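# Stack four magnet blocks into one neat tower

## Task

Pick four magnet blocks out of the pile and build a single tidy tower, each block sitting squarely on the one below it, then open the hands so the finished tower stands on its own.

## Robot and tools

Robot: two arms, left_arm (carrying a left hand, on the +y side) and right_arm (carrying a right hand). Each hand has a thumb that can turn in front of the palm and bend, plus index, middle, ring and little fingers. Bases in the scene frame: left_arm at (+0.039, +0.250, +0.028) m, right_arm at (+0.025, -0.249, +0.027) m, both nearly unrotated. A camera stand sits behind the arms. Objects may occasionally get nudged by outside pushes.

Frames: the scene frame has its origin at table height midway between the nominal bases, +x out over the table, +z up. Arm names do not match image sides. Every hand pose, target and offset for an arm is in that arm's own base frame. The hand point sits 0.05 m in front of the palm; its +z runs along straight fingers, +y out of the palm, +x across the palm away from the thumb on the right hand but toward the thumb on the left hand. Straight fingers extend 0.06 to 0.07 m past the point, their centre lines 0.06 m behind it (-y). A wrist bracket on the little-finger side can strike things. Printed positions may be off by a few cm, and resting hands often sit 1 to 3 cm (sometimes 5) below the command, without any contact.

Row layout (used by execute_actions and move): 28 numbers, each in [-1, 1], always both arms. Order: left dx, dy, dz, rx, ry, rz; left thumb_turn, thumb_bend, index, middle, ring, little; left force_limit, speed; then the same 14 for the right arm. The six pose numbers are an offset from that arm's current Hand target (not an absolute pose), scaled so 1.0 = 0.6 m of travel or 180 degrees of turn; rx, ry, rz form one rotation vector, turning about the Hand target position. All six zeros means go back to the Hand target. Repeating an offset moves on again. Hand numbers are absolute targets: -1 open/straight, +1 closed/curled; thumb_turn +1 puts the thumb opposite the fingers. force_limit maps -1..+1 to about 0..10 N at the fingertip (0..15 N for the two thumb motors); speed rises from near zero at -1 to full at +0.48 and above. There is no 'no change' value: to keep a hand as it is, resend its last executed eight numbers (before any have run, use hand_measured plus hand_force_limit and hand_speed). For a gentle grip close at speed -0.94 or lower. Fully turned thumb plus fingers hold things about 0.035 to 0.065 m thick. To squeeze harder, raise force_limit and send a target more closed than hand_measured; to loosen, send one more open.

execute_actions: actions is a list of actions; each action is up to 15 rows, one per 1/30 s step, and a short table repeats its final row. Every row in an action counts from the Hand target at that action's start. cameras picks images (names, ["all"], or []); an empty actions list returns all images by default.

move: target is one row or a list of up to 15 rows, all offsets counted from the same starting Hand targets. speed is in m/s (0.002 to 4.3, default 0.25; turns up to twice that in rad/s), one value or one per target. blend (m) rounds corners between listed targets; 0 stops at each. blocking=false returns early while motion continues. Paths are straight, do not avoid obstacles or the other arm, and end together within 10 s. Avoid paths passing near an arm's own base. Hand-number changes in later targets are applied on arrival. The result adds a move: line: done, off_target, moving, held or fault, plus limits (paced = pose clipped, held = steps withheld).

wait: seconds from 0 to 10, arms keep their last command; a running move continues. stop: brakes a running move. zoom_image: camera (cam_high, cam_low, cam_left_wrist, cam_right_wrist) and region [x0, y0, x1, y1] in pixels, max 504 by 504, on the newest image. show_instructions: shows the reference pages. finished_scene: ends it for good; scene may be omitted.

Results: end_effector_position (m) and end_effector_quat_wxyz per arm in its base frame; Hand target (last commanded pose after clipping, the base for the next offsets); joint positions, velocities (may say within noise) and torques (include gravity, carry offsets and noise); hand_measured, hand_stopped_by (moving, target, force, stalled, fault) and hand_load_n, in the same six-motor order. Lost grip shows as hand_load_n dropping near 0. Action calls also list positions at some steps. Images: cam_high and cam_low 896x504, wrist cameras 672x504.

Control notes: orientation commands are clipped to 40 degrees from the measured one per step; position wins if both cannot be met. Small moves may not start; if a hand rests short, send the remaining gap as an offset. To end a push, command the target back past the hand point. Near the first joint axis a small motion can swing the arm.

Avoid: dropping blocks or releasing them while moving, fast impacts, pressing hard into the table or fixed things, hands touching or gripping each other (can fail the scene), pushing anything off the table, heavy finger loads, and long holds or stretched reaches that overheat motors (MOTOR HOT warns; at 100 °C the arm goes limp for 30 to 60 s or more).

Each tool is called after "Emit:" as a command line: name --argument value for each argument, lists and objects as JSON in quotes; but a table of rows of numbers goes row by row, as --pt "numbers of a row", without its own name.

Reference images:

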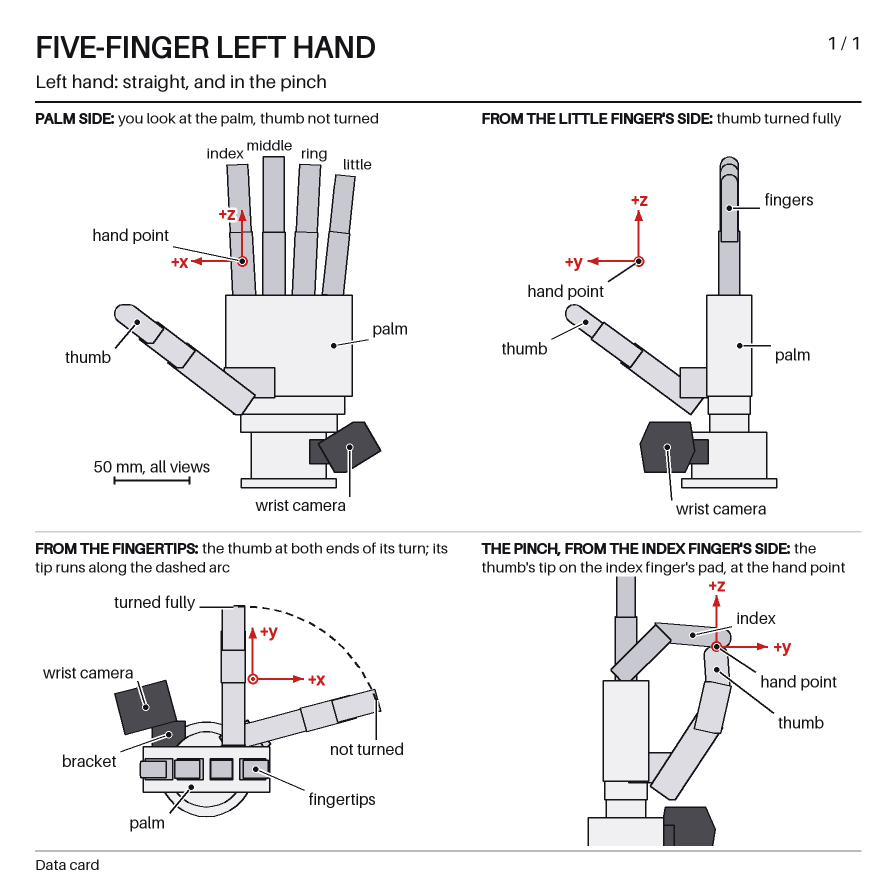

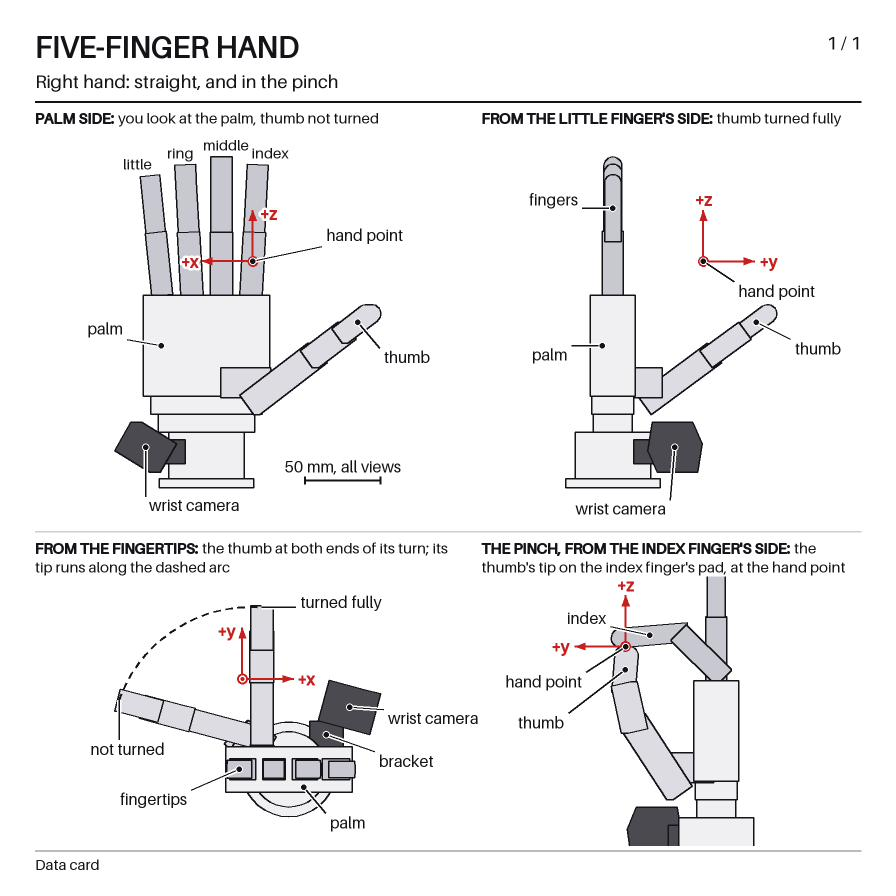

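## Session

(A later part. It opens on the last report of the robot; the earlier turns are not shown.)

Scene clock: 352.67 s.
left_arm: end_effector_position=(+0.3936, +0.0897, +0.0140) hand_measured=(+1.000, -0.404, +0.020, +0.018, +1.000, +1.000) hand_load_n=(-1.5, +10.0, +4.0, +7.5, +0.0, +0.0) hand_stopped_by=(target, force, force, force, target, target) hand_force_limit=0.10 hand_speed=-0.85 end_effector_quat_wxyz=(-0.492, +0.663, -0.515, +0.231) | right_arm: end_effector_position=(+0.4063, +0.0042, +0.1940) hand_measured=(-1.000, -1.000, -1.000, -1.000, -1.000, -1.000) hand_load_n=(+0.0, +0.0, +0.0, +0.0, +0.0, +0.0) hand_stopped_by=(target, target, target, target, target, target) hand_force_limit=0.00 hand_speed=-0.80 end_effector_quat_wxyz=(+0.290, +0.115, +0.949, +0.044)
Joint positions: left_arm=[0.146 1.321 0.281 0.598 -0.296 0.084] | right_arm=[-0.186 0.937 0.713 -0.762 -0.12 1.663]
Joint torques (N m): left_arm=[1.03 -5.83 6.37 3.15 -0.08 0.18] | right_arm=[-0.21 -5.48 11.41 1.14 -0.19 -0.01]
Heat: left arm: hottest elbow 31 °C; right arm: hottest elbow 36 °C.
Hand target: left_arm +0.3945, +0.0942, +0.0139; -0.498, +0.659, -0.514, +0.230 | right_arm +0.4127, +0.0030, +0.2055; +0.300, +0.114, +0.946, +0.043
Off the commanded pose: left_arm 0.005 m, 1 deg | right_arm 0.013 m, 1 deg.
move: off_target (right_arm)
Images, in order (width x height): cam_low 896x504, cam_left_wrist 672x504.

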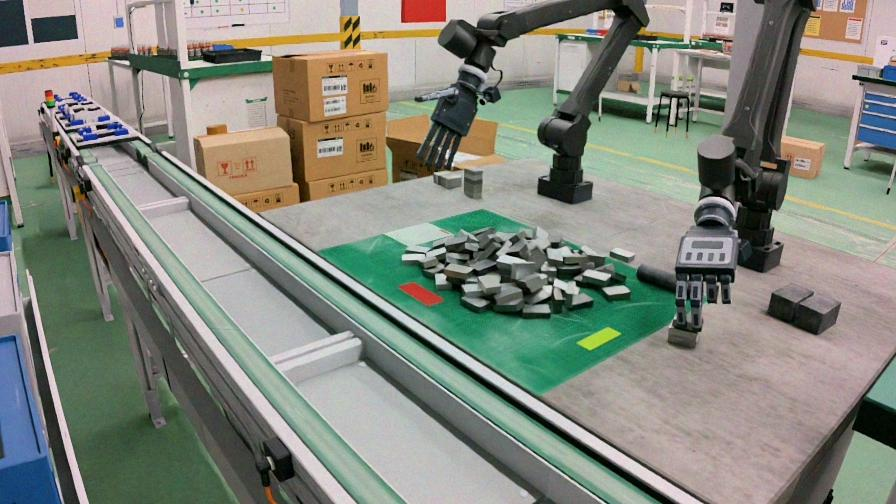

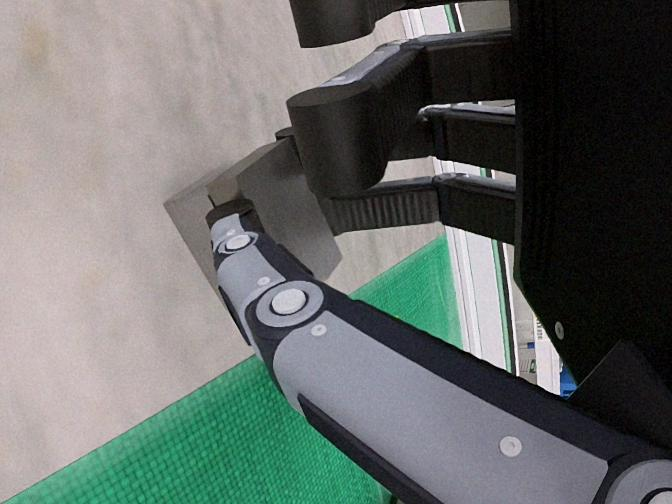

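Emit:
zoom_image --camera "cam_left_wrist" --region '[150, 130, 310, 250]'

Scaled by 3.150 from the camera's 672x504 image, which has a finer 960x720 frame.

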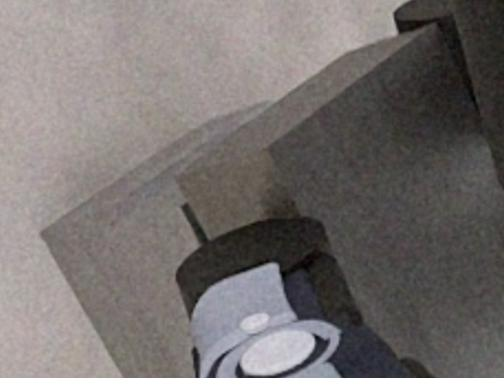

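Emit:
zoom_image --camera "cam_low" --region '[662, 312, 708, 352]'

Scaled by 10.957 from the camera's 896x504 image, which has a finer 1280x720 frame.

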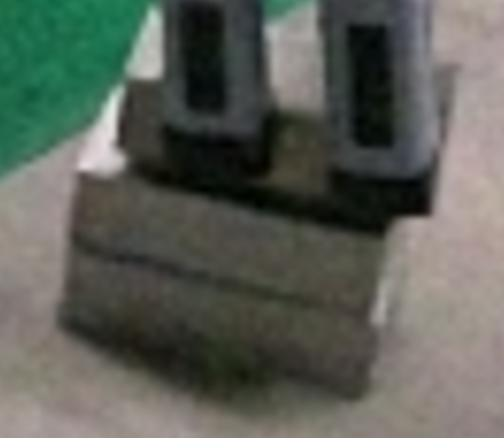

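Emit:
zoom_image --camera "cam_left_wrist" --region '[270, 190, 390, 300]'

Scaled by 4.200 from the camera's 672x504 image, which has a finer 960x720 frame.

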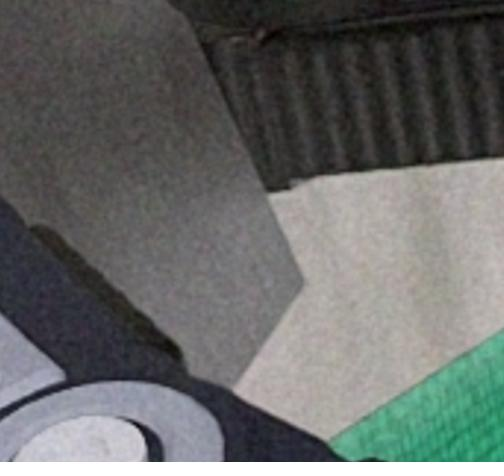

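Emit:
zoom_image --camera "cam_low" --region '[664, 314, 688, 338]'

Emit:
zoom_image --camera "cam_low" --region '[684, 314, 708, 338]'

Scaled by 21.000 from the camera's 896x504 image, which has a finer 1280x720 frame.

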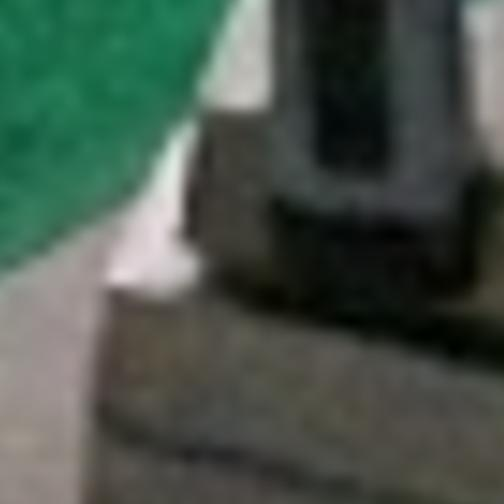

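Scaled by 21.000 from the camera's 896x504 image, which has a finer 1280x720 frame.

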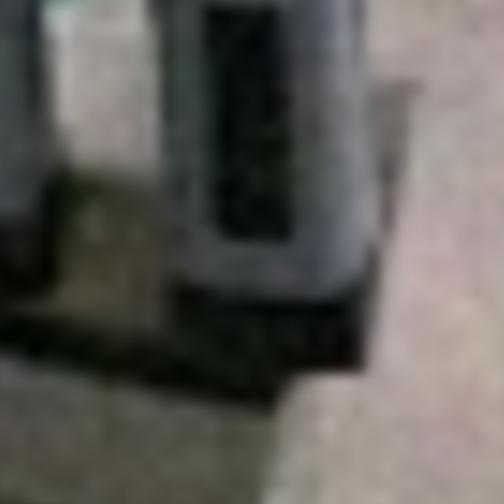

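Emit:
zoom_image --camera "cam_left_wrist" --region '[155, 145, 245, 215]'

Scaled by 5.600 from the camera's 672x504 image, which has a finer 960x720 frame.

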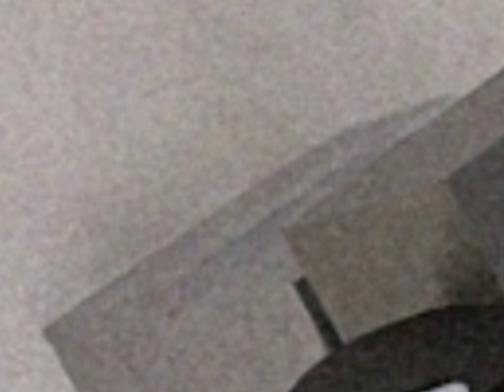

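Emit:
move --pt "0.01 0 0.04 0 0 0 1.0 -0.4 0.3 0.3 1 1 0.1 -0.85 0 0 0 0 0 0 -1 -1 -1 -1 -1 -1 0 -0.8" --pt "0.0035 -0.0585 0.12 0 0 0 1.0 -0.4 0.3 0.3 1 1 0.1 -0.85 0 0 0 0 0 0 -1 -1 -1 -1 -1 -1 0 -0.8" --pt "0.0035 -0.0085 0.12 0 0 0 1.0 -0.4 0.3 0.3 1 1 0.1 -0.85 0 0 0 0 0 0 -1 -1 -1 -1 -1 -1 0 -0.8" --pt "0.0035 -0.0085 0.0 0 0 0 1.0 -0.4 0.3 0.3 1 1 0.1 -0.85 0 0 0 0 0 0 -1 -1 -1 -1 -1 -1 0 -0.8" --speed '[0.1,0.2,0.2,0.12]' --blend '[0.005,0.005,0,0]' --cameras '["cam_left_wrist","cam_low"]'

Emit:
zoom_image --camera "cam_low" --region '[662, 312, 708, 352]'

Emit:
zoom_image --camera "cam_left_wrist" --region '[150, 120, 310, 240]'

Scene clock: 360.13 s.
left_arm: end_effector_position=(+0.3956, +0.0847, +0.0140) hand_measured=(+1.000, -0.404, +0.020, +0.018, +1.000, +1.000) hand_load_n=(-1.5, +10.0, +4.0, +7.5, +0.0, +0.0) hand_stopped_by=(target, force, force, force, target, target) hand_force_limit=0.10 hand_speed=-0.85 end_effector_quat_wxyz=(-0.492, +0.662, -0.515, +0.231) | right_arm: end_effector_position=(+0.4063, +0.0042, +0.1940) hand_measured=(-1.000, -1.000, -1.000, -1.000, -1.000, -1.000) hand_load_n=(+0.0, -0.5, +0.0, +0.0, +0.0, +0.0) hand_stopped_by=(target, target, target, target, target, target) hand_force_limit=0.00 hand_speed=-0.80 end_effector_quat_wxyz=(+0.290, +0.115, +0.949, +0.044)
Joint positions: left_arm=[0.125 1.324 0.285 0.594 -0.315 0.076] | right_arm=[-0.186 0.937 0.713 -0.762 -0.12 1.663]
Joint torques (N m): left_arm=[1.08 -5.95 6.37 3.15 -0.08 0.17] | right_arm=[-0.26 -5.25 11.43 1.07 -0.2 -0.02]
Heat: left arm: hottest elbow 30 °C; right arm: hottest elbow 36 °C.
Hand target: left_arm +0.3965, +0.0892, +0.0139; -0.498, +0.659, -0.514, +0.230 | right_arm +0.4127, +0.0030, +0.2055; +0.300, +0.114, +0.946, +0.043
Off the commanded pose: left_arm 0.004 m, 1 deg | right_arm 0.013 m, 1 deg.
move: off_target (right_arm)
Images, in order (width x height): cam_low 896x504, cam_left_wrist 672x504.

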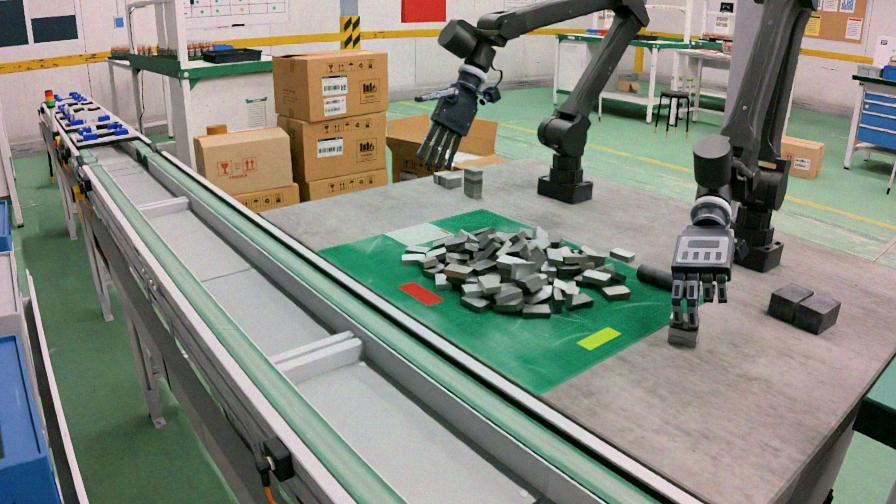

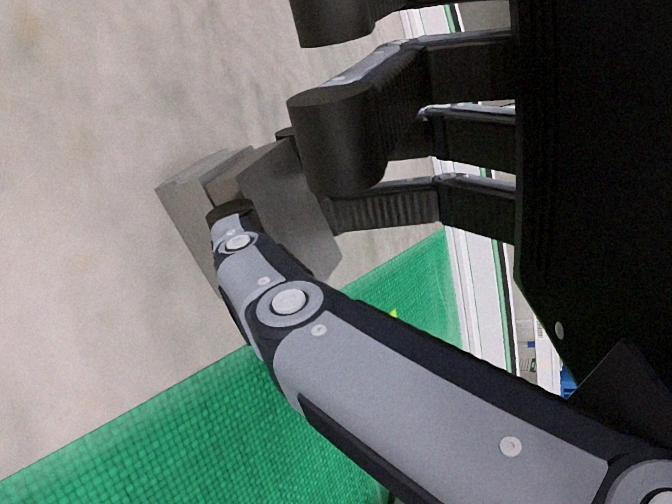

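Scaled by 10.957 from the camera's 896x504 image, which has a finer 1280x720 frame.

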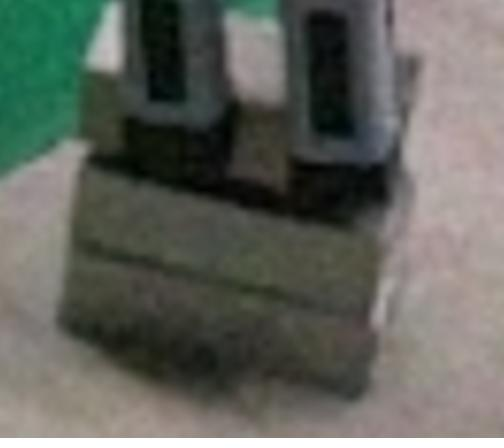

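Scaled by 3.150 from the camera's 672x504 image, which has a finer 960x720 frame.

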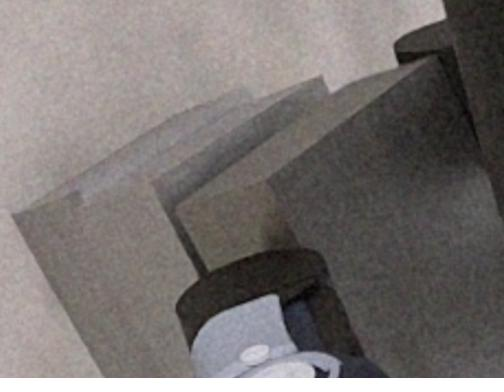

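Emit:
move --pt "0.0 0 -0.006 0 0 0 1.0 -0.4 0.3 0.3 1 1 0.1 -0.85 0 0 0 0 0 0 -1 -1 -1 -1 -1 -1 0 -0.8" --speed 0.05 --cameras '["cam_left_wrist","cam_low"]'

Emit:
zoom_image --camera "cam_low" --region '[662, 312, 708, 352]'

Emit:
zoom_image --camera "cam_left_wrist" --region '[150, 120, 310, 240]'

Scene clock: 361.80 s.
left_arm: end_effector_position=(+0.3971, +0.0849, +0.0116) hand_measured=(+1.000, -0.404, +0.020, +0.018, +1.000, +1.000) hand_load_n=(-1.5, +10.0, +4.0, +7.5, +0.0, +0.0) hand_stopped_by=(target, force, force, force, target, target) hand_force_limit=0.10 hand_speed=-0.85 end_effector_quat_wxyz=(-0.493, +0.662, -0.515, +0.232) | right_arm: end_effector_position=(+0.4063, +0.0042, +0.1940) hand_measured=(-1.000, -1.000, -1.000, -1.000, -1.000, -1.000) hand_load_n=(+0.0, +0.0, +0.0, +0.0, +0.0, +0.0) hand_stopped_by=(target, target, target, target, target, target) hand_force_limit=0.00 hand_speed=-0.80 end_effector_quat_wxyz=(+0.290, +0.115, +0.949, +0.044)
Joint positions: left_arm=[0.125 1.342 0.285 0.616 -0.315 0.076] | right_arm=[-0.186 0.937 0.713 -0.762 -0.12 1.663]
Joint torques (N m): left_arm=[1.08 -6.07 5.97 3.11 -0.08 0.17] | right_arm=[0.21 -5.36 11.44 1.06 -0.2 -0.03]
Heat: left arm: hottest elbow 30 °C; right arm: hottest elbow 36 °C.
Hand target: left_arm +0.3965, +0.0892, +0.0103; -0.498, +0.659, -0.514, +0.230 | right_arm +0.4127, +0.0030, +0.2055; +0.300, +0.114, +0.946, +0.043
Off the commanded pose: left_arm 0.005 m, 1 deg | right_arm 0.013 m, 1 deg.
move: off_target (right_arm)
Images, in order (width x height): cam_low 896x504, cam_left_wrist 672x504.

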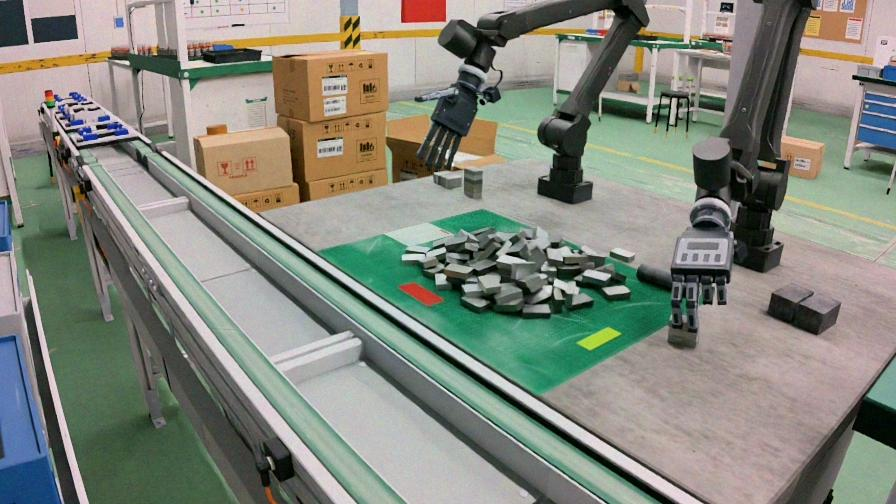

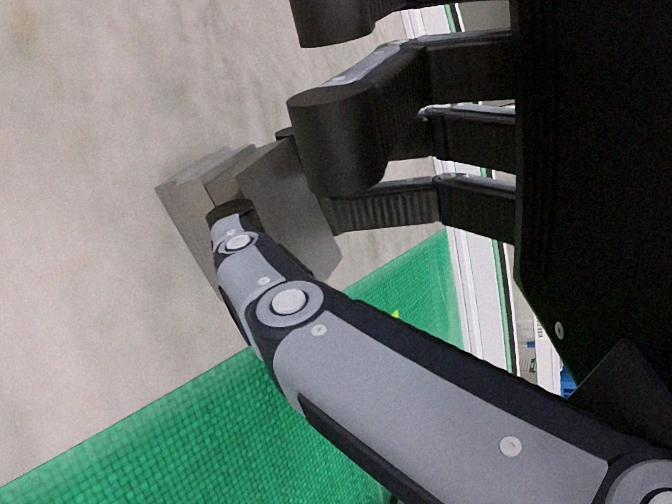

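Scaled by 10.957 from the camera's 896x504 image, which has a finer 1280x720 frame.

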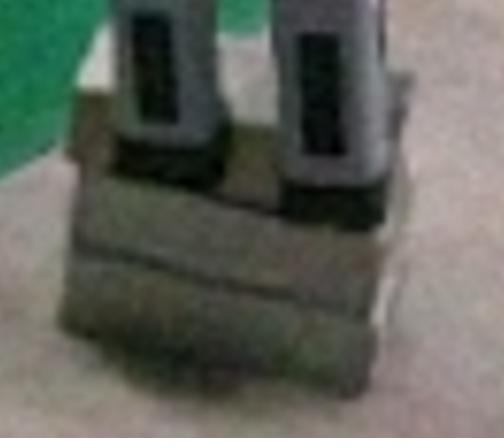

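Scaled by 3.150 from the camera's 672x504 image, which has a finer 960x720 frame.

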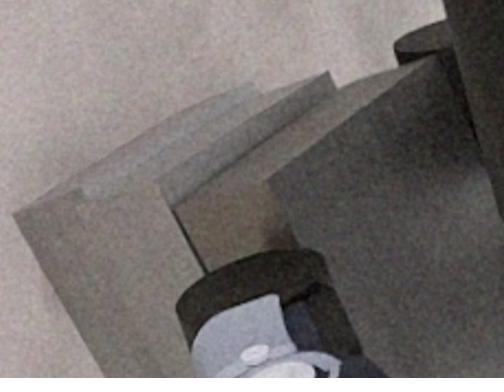

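Emit:
move --pt "0 0 0.003 0 0 0 1.0 -0.5 -0.2 -0.2 1 1 0.1 -0.8 0 0 0 0 0 0 -1 -1 -1 -1 -1 -1 0 -0.8" --pt "0 0 0.003 0 0 0 1.0 -0.52 -0.75 -0.75 1 1 0.1 -0.2 0 0 0 0 0 0 -1 -1 -1 -1 -1 -1 0 -0.8" --speed 0.05 --cameras '["cam_left_wrist","cam_low"]'

Emit:
zoom_image --camera "cam_low" --region '[662, 312, 708, 352]'

Emit:
zoom_image --camera "cam_left_wrist" --region '[150, 120, 350, 280]'

Scene clock: 364.17 s.
left_arm: end_effector_position=(+0.3975, +0.0849, +0.0122) hand_measured=(+1.000, -0.520, -0.750, -0.750, +1.000, +1.000) hand_load_n=(+0.0, +0.0, +0.0, +0.0, +0.0, +0.0) hand_stopped_by=(target, target, target, target, target, target) hand_force_limit=0.10 hand_speed=-0.20 end_effector_quat_wxyz=(-0.494, +0.662, -0.514, +0.233) | right_arm: end_effector_position=(+0.4063, +0.0042, +0.1940) hand_measured=(-1.000, -1.000, -1.000, -1.000, -1.000, -1.000) hand_load_n=(+0.0, +0.0, +0.5, +0.0, +0.0, +0.0) hand_stopped_by=(target, target, target, target, target, target) hand_force_limit=0.00 hand_speed=-0.80 end_effector_quat_wxyz=(+0.290, +0.115, +0.949, +0.044)
Joint positions: left_arm=[0.125 1.342 0.285 0.618 -0.315 0.076] | right_arm=[-0.186 0.937 0.713 -0.762 -0.12 1.663]
Joint torques (N m): left_arm=[1.08 -6.77 6.09 2.65 -0.08 0.16] | right_arm=[-0.15 -5.07 11.44 1.07 -0.2 -0.02]
Heat: left arm: hottest elbow 30 °C; right arm: hottest elbow 36 °C.
Hand target: left_arm +0.3965, +0.0892, +0.0121; -0.498, +0.659, -0.514, +0.230 | right_arm +0.4127, +0.0030, +0.2055; +0.300, +0.114, +0.946, +0.043
Off the commanded pose: left_arm 0.004 m, 1 deg | right_arm 0.013 m, 1 deg.
move: off_target (right_arm)
Images, in order (width x height): cam_low 896x504, cam_left_wrist 672x504.

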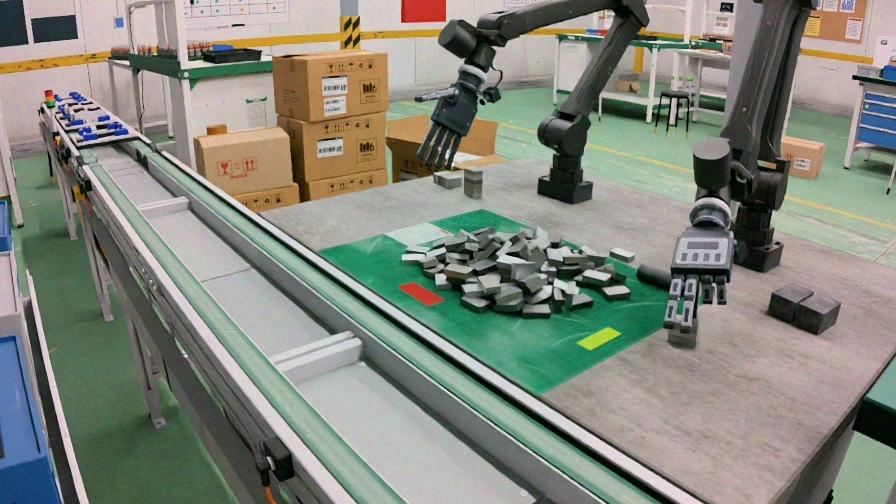

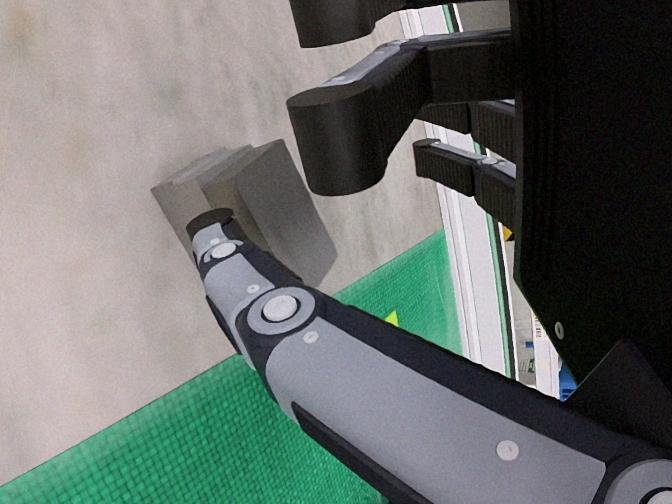

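Scaled by 10.957 from the camera's 896x504 image, which has a finer 1280x720 frame.

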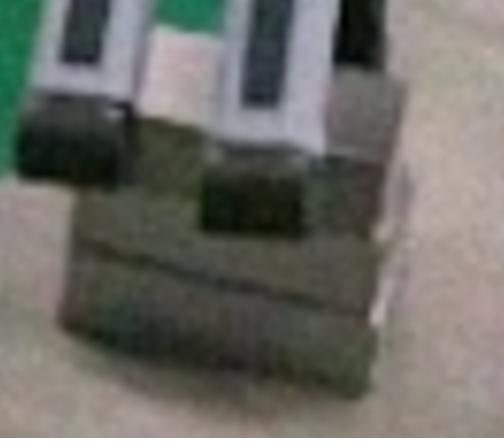

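Scaled by 2.520 from the camera's 672x504 image, which has a finer 960x720 frame.

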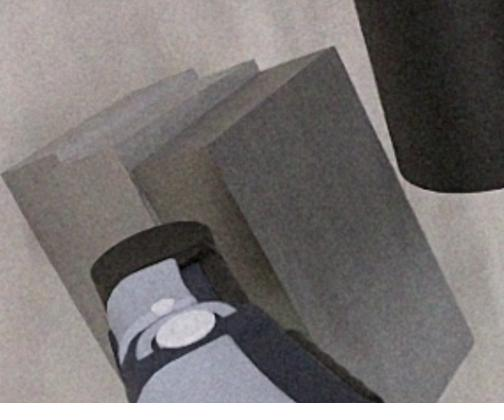

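Emit:
move --pt "0.012 0 0.02 0 0 0 1.0 -0.52 -0.75 -0.75 1 1 0.1 -0.2 0 0 0 0 0 0 -1 -1 -1 -1 -1 -1 0 -0.8" --pt "0.03 0 0.09 0 0 0 1.0 -0.52 -0.75 -0.75 1 1 0.1 -0.2 0 0 0 0 0 0 -1 -1 -1 -1 -1 -1 0 -0.8" --pt "0.02 0 0.15 0 0 0 1.0 -0.52 -0.75 -0.75 1 1 0.1 -0.2 0 0 0 0 0 0 -1 -1 -1 -1 -1 -1 0 -0.8" --speed '[0.05,0.1,0.2]' --blend '[0.003,0.005,0]' --cameras '["cam_left_wrist","cam_low","cam_high"]'

Emit:
zoom_image --camera "cam_low" --region '[662, 312, 708, 352]'

Emit:
zoom_image --camera "cam_low" --region '[560, 250, 680, 330]'

Scene clock: 366.13 s.
left_arm: end_effector_position=(+0.3876, +0.0838, +0.0722) hand_measured=(+1.000, -0.520, -0.750, -0.750, +1.000, +1.000) hand_load_n=(+0.0, +0.0, +0.0, +0.0, +0.0, +0.0) hand_stopped_by=(target, target, target, target, target, target) hand_force_limit=0.10 hand_speed=-0.20 end_effector_quat_wxyz=(-0.480, +0.668, -0.525, +0.218) | right_arm: end_effector_position=(+0.4063, +0.0042, +0.1940) hand_measured=(-1.000, -1.000, -1.000, -1.000, -1.000, -1.000) hand_load_n=(+0.0, +0.0, +0.0, +0.0, +0.0, +0.0) hand_stopped_by=(target, target, target, target, target, target) hand_force_limit=0.00 hand_speed=-0.80 end_effector_quat_wxyz=(+0.290, +0.115, +0.949, +0.044)
Joint positions: left_arm=[0.125 1.047 0.367 0.194 -0.316 0.076] | right_arm=[-0.186 0.937 0.713 -0.762 -0.12 1.663]
Joint torques (N m): left_arm=[0.62 -6.42 14.19 1.4 -0.31 0.14] | right_arm=[-0.15 -5.25 11.4 1.02 -0.23 -0.03]
Heat: left arm: hottest elbow 30 °C; right arm: hottest elbow 36 °C.
Hand target: left_arm +0.4085, +0.0891, +0.1019; -0.498, +0.659, -0.514, +0.230 | right_arm +0.4127, +0.0030, +0.2055; +0.300, +0.114, +0.946, +0.043
Off the commanded pose: left_arm 0.037 m, 3 deg | right_arm 0.013 m, 1 deg.
move: off_target (left_arm, right_arm)
Images, in order (width x height): cam_high 896x504, cam_low 896x504, cam_left_wrist 672x504.

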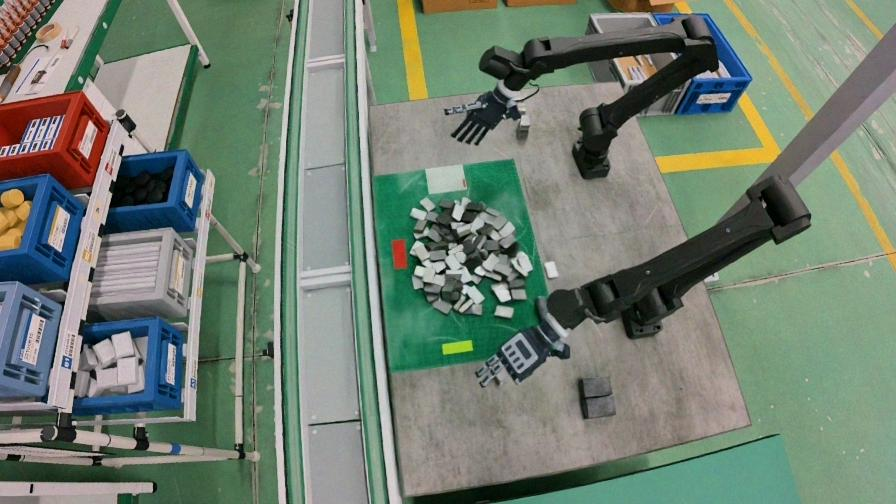

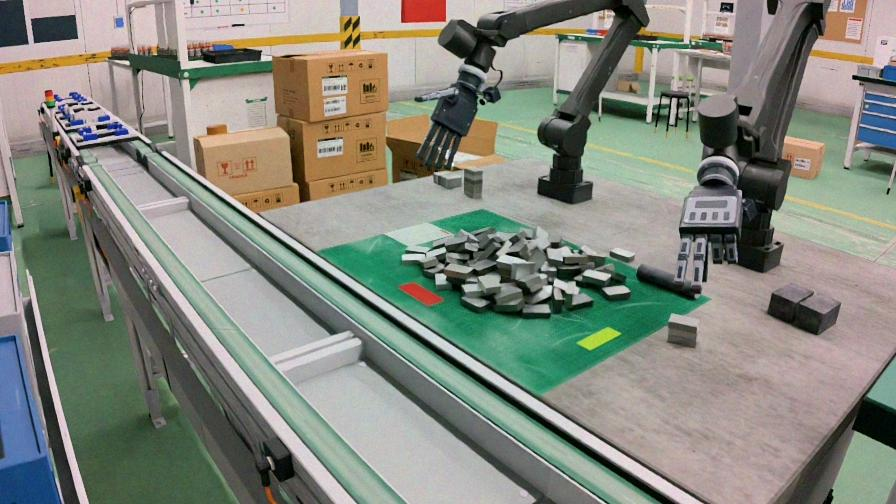

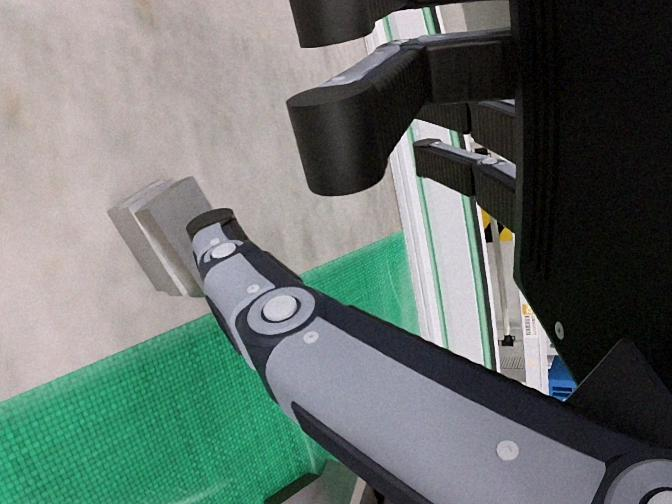

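Scaled by 10.957 from the camera's 896x504 image, which has a finer 1280x720 frame.

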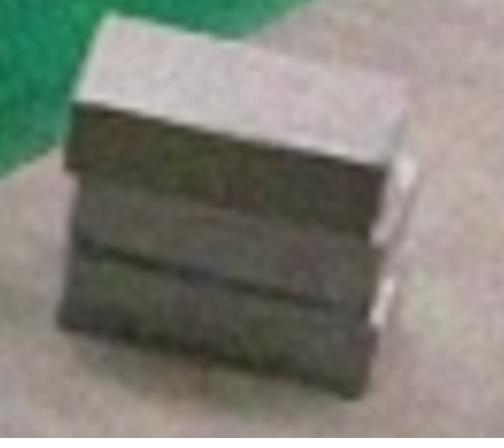

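Scaled by 4.200 from the camera's 896x504 image, which has a finer 1280x720 frame.

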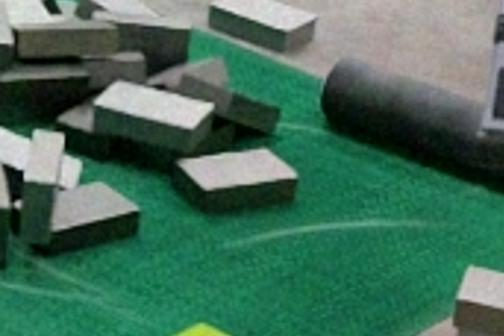

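Emit:
move --pt "-0.064 -0.282 -0.05 0 0 0.1278 1.0 -0.47 -0.2 -0.2 1 1 0.1 0 0 0 0 0 0 0 -1 -1 -1 -1 -1 -1 0 -0.8" --speed 0.3 --cameras '["cam_left_wrist"]'

Emit:
zoom_image --camera "cam_left_wrist" --region '[0, 100, 360, 400]'

Scene clock: 369.10 s.
left_arm: end_effector_position=(+0.3535, -0.0672, +0.0616) hand_measured=(+1.000, -0.470, -0.200, -0.200, +1.000, +1.000) hand_load_n=(+0.0, +0.0, +0.0, +0.0, +0.0, +0.0) hand_stopped_by=(target, target, target, target, target, target) hand_force_limit=0.10 hand_speed=0.00 end_effector_quat_wxyz=(-0.536, +0.744, -0.382, +0.114) | right_arm: end_effector_position=(+0.4063, +0.0042, +0.1940) hand_measured=(-1.000, -1.000, -1.000, -1.000, -1.000, -1.000) hand_load_n=(+0.0, +0.0, +0.0, +0.0, +0.0, +0.0) hand_stopped_by=(target, target, target, target, target, target) hand_force_limit=0.00 hand_speed=-0.80 end_effector_quat_wxyz=(+0.290, +0.115, +0.949, +0.044)
Joint positions: left_arm=[-0.618 1.327 0.642 -0.737 -1.156 -1.142] | right_arm=[-0.186 0.937 0.713 -0.762 -0.12 1.663]
Joint torques (N m): left_arm=[0.09 -6.71 12.33 0.16 -0.91 -0.12] | right_arm=[-0.03 -5.54 11.45 1.13 -0.21 -0.01]
Heat: left arm: hottest elbow 31 °C; right arm: hottest elbow 36 °C.
Hand target: left_arm +0.3701, -0.0800, +0.0720; -0.534, +0.749, -0.372, +0.126 | right_arm +0.4127, +0.0030, +0.2055; +0.300, +0.114, +0.946, +0.043
Off the commanded pose: left_arm 0.023 m, 2 deg | right_arm 0.013 m, 1 deg.
move: off_target (left_arm, right_arm)
Images, in order (width x height): cam_left_wrist 672x504.

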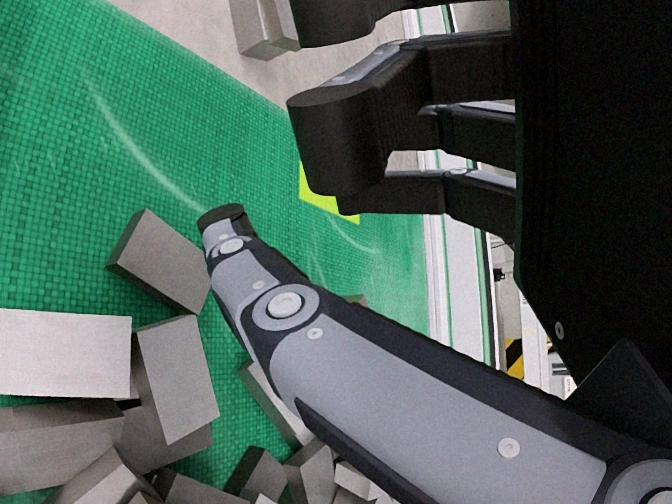

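Scaled by 1.400 from the camera's 672x504 image, which has a finer 960x720 frame.

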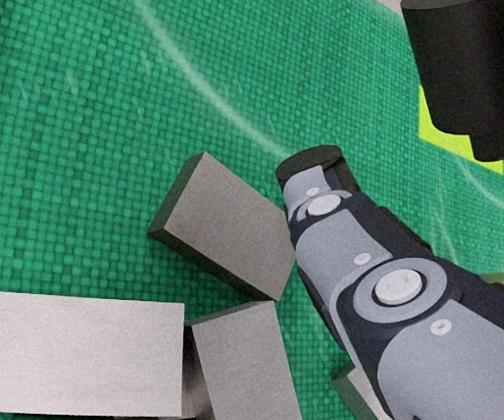

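Emit:
move --pt "-0.014 -0.05 0.05 0 0 0.0278 1.0 -0.47 -0.2 -0.2 1 1 0.1 0 0 0 0 0 0 0 -1 -1 -1 -1 -1 -1 0 -0.8" --pt "-0.014 0.0145 -0.03 0 0 0.0278 1.0 -0.47 -0.2 -0.2 1 1 0.1 0 0 0 0 0 0 0 -1 -1 -1 -1 -1 -1 0 -0.8" --pt "-0.014 0.0145 -0.09 0 0 0.0278 1.0 -0.47 -0.2 -0.2 1 1 0.1 0 0 0 0 0 0 0 -1 -1 -1 -1 -1 -1 0 -0.8" --speed '[0.2,0.2,0.12]' --blend '[0.005,0,0]' --cameras '["cam_left_wrist"]'

Emit:
zoom_image --camera "cam_left_wrist" --region '[100, 100, 340, 300]'

Scene clock: 372.03 s.
left_arm: end_effector_position=(+0.3624, -0.0767, +0.0238) hand_measured=(+1.000, -0.470, -0.200, -0.200, +1.000, +1.000) hand_load_n=(+0.0, +0.0, +0.0, +0.0, +0.0, +0.0) hand_stopped_by=(target, target, target, target, target, target) hand_force_limit=0.10 hand_speed=0.00 end_effector_quat_wxyz=(-0.536, +0.767, -0.335, +0.112) | right_arm: end_effector_position=(+0.4063, +0.0042, +0.1940) hand_measured=(-1.000, -1.000, -1.000, -1.000, -1.000, -1.000) hand_load_n=(+0.0, +0.0, +0.0, +0.0, +0.5, +0.0) hand_stopped_by=(target, target, target, target, target, target) hand_force_limit=0.00 hand_speed=-0.80 end_effector_quat_wxyz=(+0.290, +0.115, +0.949, +0.044)
Joint positions: left_arm=[-0.63 1.497 0.682 -0.782 -1.159 -1.393] | right_arm=[-0.186 0.937 0.713 -0.762 -0.12 1.663]
Joint torques (N m): left_arm=[1.08 -8.35 6.17 0.9 -1.06 0.19] | right_arm=[-0.21 -5.07 11.34 0.99 -0.21 -0.02]
Heat: left arm: hottest elbow 31 °C; right arm: hottest elbow 36 °C.
Hand target: left_arm +0.3617, -0.0713, +0.0180; -0.539, +0.764, -0.339, +0.103 | right_arm +0.4127, +0.0030, +0.2055; +0.300, +0.114, +0.946, +0.043
Off the commanded pose: left_arm 0.008 m, 1 deg | right_arm 0.013 m, 1 deg.
move: off_target (right_arm)
Images, in order (width x height): cam_left_wrist 672x504.

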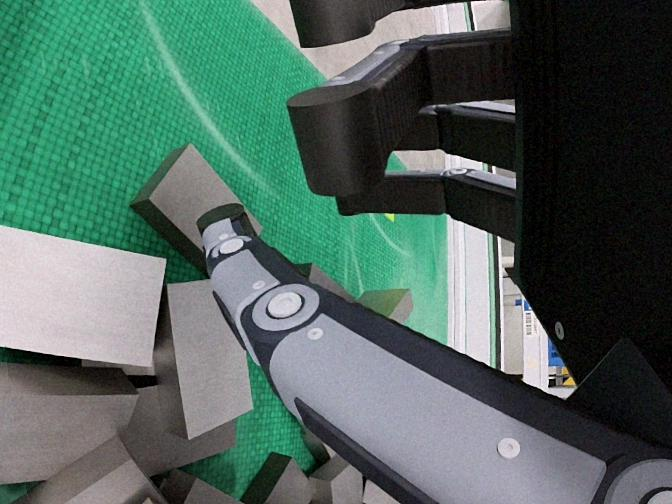

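Scaled by 2.100 from the camera's 672x504 image, which has a finer 960x720 frame.

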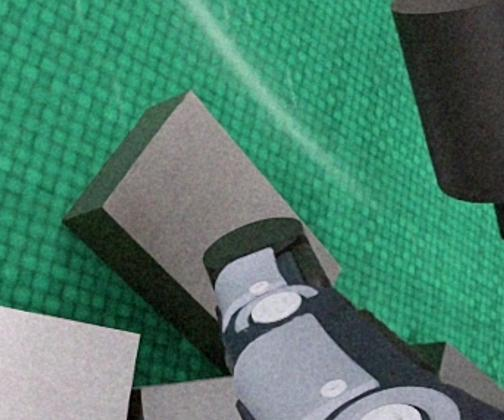

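Emit:
move --pt "0 0 -0.058 0 0 0 1.0 -0.47 -0.2 -0.2 1 1 0.1 0 0 0 0 0 0 0 -1 -1 -1 -1 -1 -1 0 -0.8" --speed '[0.08]' --cameras '["cam_left_wrist"]'

Scene clock: 373.60 s.
left_arm: end_effector_position=(+0.3633, -0.0752, -0.0074) hand_measured=(+1.000, -0.470, -0.200, -0.200, +1.000, +1.000) hand_load_n=(-2.0, -1.0, +0.0, +0.0, +0.0, +0.0) hand_stopped_by=(target, target, target, target, target, target) hand_force_limit=0.10 hand_speed=0.00 end_effector_quat_wxyz=(-0.540, +0.763, -0.338, +0.110) | right_arm: end_effector_position=(+0.4063, +0.0042, +0.1940) hand_measured=(-1.000, -1.000, -1.000, -1.000, -1.000, -1.000) hand_load_n=(+0.0, +0.0, +0.0, +0.0, +0.0, +0.0) hand_stopped_by=(target, target, target, target, target, target) hand_force_limit=0.00 hand_speed=-0.80 end_effector_quat_wxyz=(+0.290, +0.115, +0.949, +0.044)
Joint positions: left_arm=[-0.628 1.584 0.658 -0.67 -1.167 -1.382] | right_arm=[-0.186 0.937 0.713 -0.762 -0.12 1.663]
Joint torques (N m): left_arm=[0.91 -8.35 5.15 1.21 -0.71 0.1] | right_arm=[-0.32 -5.42 11.4 1.07 -0.21 -0.02]
Heat: left arm: hottest elbow 31 °C; right arm: hottest elbow 36 °C.
Hand target: left_arm +0.3617, -0.0713, -0.0168; -0.539, +0.764, -0.339, +0.103 | right_arm +0.4127, +0.0030, +0.2055; +0.300, +0.114, +0.946, +0.043
Off the commanded pose: left_arm 0.010 m, 1 deg | right_arm 0.013 m, 1 deg.
move: off_target (right_arm)
Images, in order (width x height): cam_left_wrist 672x504.

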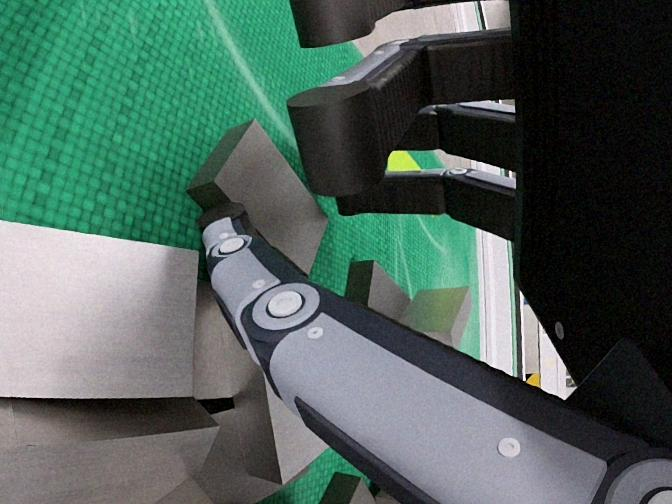

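Emit:
zoom_image --camera "cam_left_wrist" --region '[140, 100, 360, 320]'

Scaled by 2.291 from the camera's 672x504 image, which has a finer 960x720 frame.

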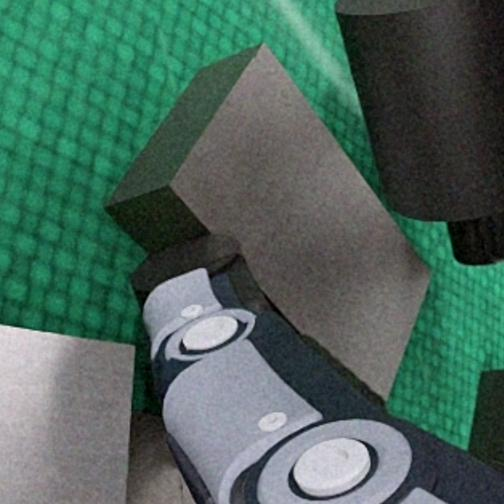

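Emit:
move --pt "0.011 0.013 0.01 0 0 0 1.0 -0.47 -0.2 -0.2 1 1 0.1 0 0 0 0 0 0 0 -1 -1 -1 -1 -1 -1 0 -0.8" --pt "0.032 0.038 0.01 0 0 0 1.0 -0.47 -0.2 -0.2 1 1 0.1 0 0 0 0 0 0 0 -1 -1 -1 -1 -1 -1 0 -0.8" --pt "0.036 0.043 0.0 0 0 0 1.0 -0.47 -0.2 -0.2 1 1 0.1 0 0 0 0 0 0 0 -1 -1 -1 -1 -1 -1 0 -0.8" --speed '[0.06,0.08,0.05]' --blend '[0.003,0.003,0]' --cameras '["cam_left_wrist"]'

Emit:
zoom_image --camera "cam_left_wrist" --region '[140, 100, 360, 320]'

Scene clock: 375.87 s.
left_arm: end_effector_position=(+0.3859, -0.0527, -0.0123) hand_measured=(+1.000, -0.470, -0.200, -0.200, +1.000, +1.000) hand_load_n=(-2.5, +1.0, +0.0, +0.0, +0.5, +0.0) hand_stopped_by=(target, target, target, target, target, target) hand_force_limit=0.10 hand_speed=0.00 end_effector_quat_wxyz=(-0.541, +0.760, -0.343, +0.107) | right_arm: end_effector_position=(+0.4063, +0.0042, +0.1940) hand_measured=(-1.000, -1.000, -1.000, -1.000, -1.000, -1.000) hand_load_n=(+0.0, +0.0, +0.0, +0.0, +0.0, +0.0) hand_stopped_by=(target, target, target, target, target, target) hand_force_limit=0.00 hand_speed=-0.80 end_effector_quat_wxyz=(+0.290, +0.115, +0.949, +0.044)
Joint positions: left_arm=[-0.533 1.584 0.629 -0.42 -1.161 -1.128] | right_arm=[-0.186 0.937 0.713 -0.762 -0.12 1.663]
Joint torques (N m): left_arm=[1.44 -10.11 4.66 1.5 -0.57 0.09] | right_arm=[-0.26 -5.66 11.36 1.03 -0.19 -0.03]
Heat: left arm: hottest elbow 31 °C; right arm: hottest elbow 36 °C.
Hand target: left_arm +0.3834, -0.0456, -0.0167; -0.539, +0.764, -0.339, +0.103 | right_arm +0.4127, +0.0030, +0.2055; +0.300, +0.114, +0.946, +0.043
Off the commanded pose: left_arm 0.009 m, 1 deg | right_arm 0.013 m, 1 deg.
move: off_target (right_arm)
Images, in order (width x height): cam_left_wrist 672x504.

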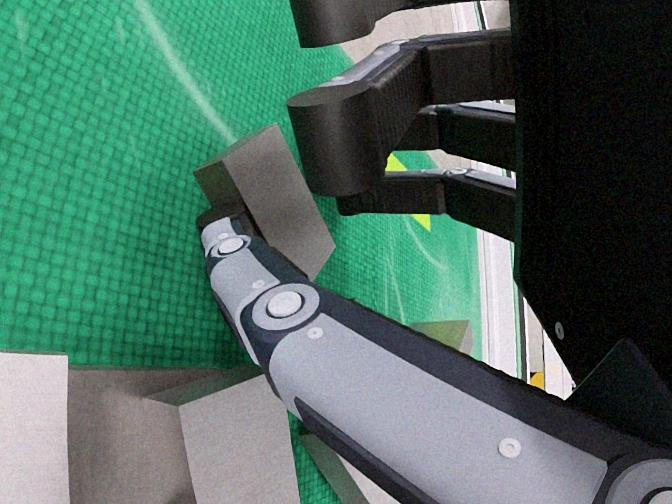

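Scaled by 2.291 from the camera's 672x504 image, which has a finer 960x720 frame.

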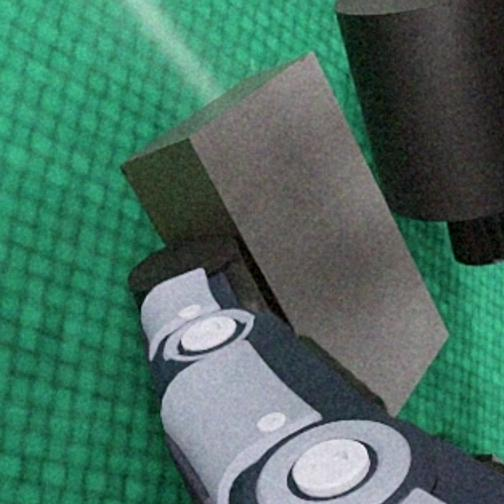

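Emit:
move --pt "0 0 0 0 0 0 1.0 -0.4 0.3 0.3 1 1 0.1 -0.85 0 0 0 0 0 0 -1 -1 -1 -1 -1 -1 0 -0.8" --speed '[0.08]' --cameras '["cam_left_wrist"]'

Emit:
zoom_image --camera "cam_left_wrist" --region '[140, 100, 360, 320]'

Scene clock: 376.93 s.
left_arm: end_effector_position=(+0.3855, -0.0525, -0.0137) hand_measured=(+1.000, -0.402, +0.032, +0.006, +1.000, +1.000) hand_load_n=(-2.5, +8.5, +8.5, +3.5, +0.0, +0.0) hand_stopped_by=(target, target, force, force, target, target) hand_force_limit=0.10 hand_speed=-0.85 end_effector_quat_wxyz=(-0.539, +0.762, -0.342, +0.108) | right_arm: end_effector_position=(+0.4063, +0.0042, +0.1940) hand_measured=(-1.000, -1.000, -1.000, -1.000, -1.000, -1.000) hand_load_n=(+0.0, +0.0, +0.0, +0.0, +0.0, +0.0) hand_stopped_by=(target, target, target, target, target, target) hand_force_limit=0.00 hand_speed=-0.80 end_effector_quat_wxyz=(+0.290, +0.115, +0.949, +0.044)
Joint positions: left_arm=[-0.531 1.584 0.625 -0.41 -1.156 -1.127] | right_arm=[-0.186 0.937 0.713 -0.762 -0.12 1.663]
Joint torques (N m): left_arm=[1.32 -10.11 4.96 1.2 -0.78 0.11] | right_arm=[-0.21 -5.6 11.38 1.01 -0.23 -0.02]
Heat: left arm: hottest elbow 30 °C; right arm: hottest elbow 36 °C.
Hand target: left_arm +0.3834, -0.0457, -0.0167; -0.539, +0.764, -0.339, +0.103 | right_arm +0.4127, +0.0030, +0.2055; +0.300, +0.114, +0.946, +0.043
Off the commanded pose: left_arm 0.008 m, 1 deg | right_arm 0.013 m, 1 deg.
move: off_target (right_arm)
Images, in order (width x height): cam_left_wrist 672x504.

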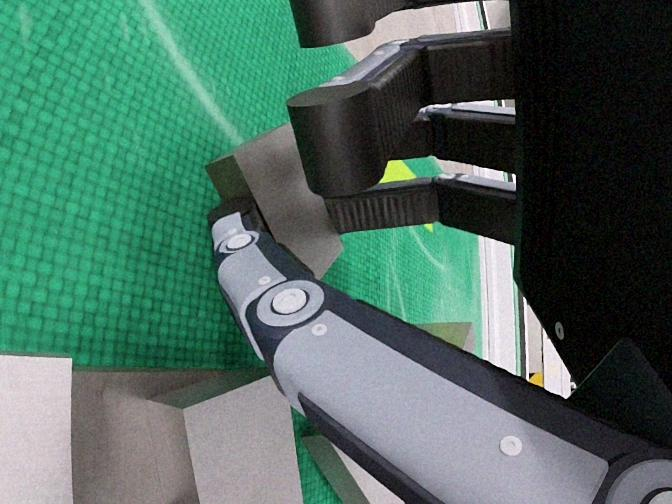

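Scaled by 2.291 from the camera's 672x504 image, which has a finer 960x720 frame.

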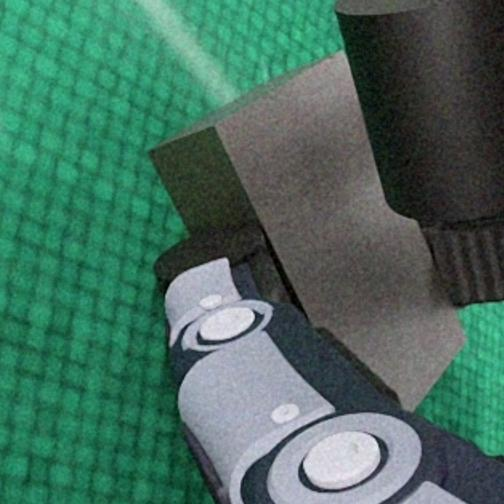

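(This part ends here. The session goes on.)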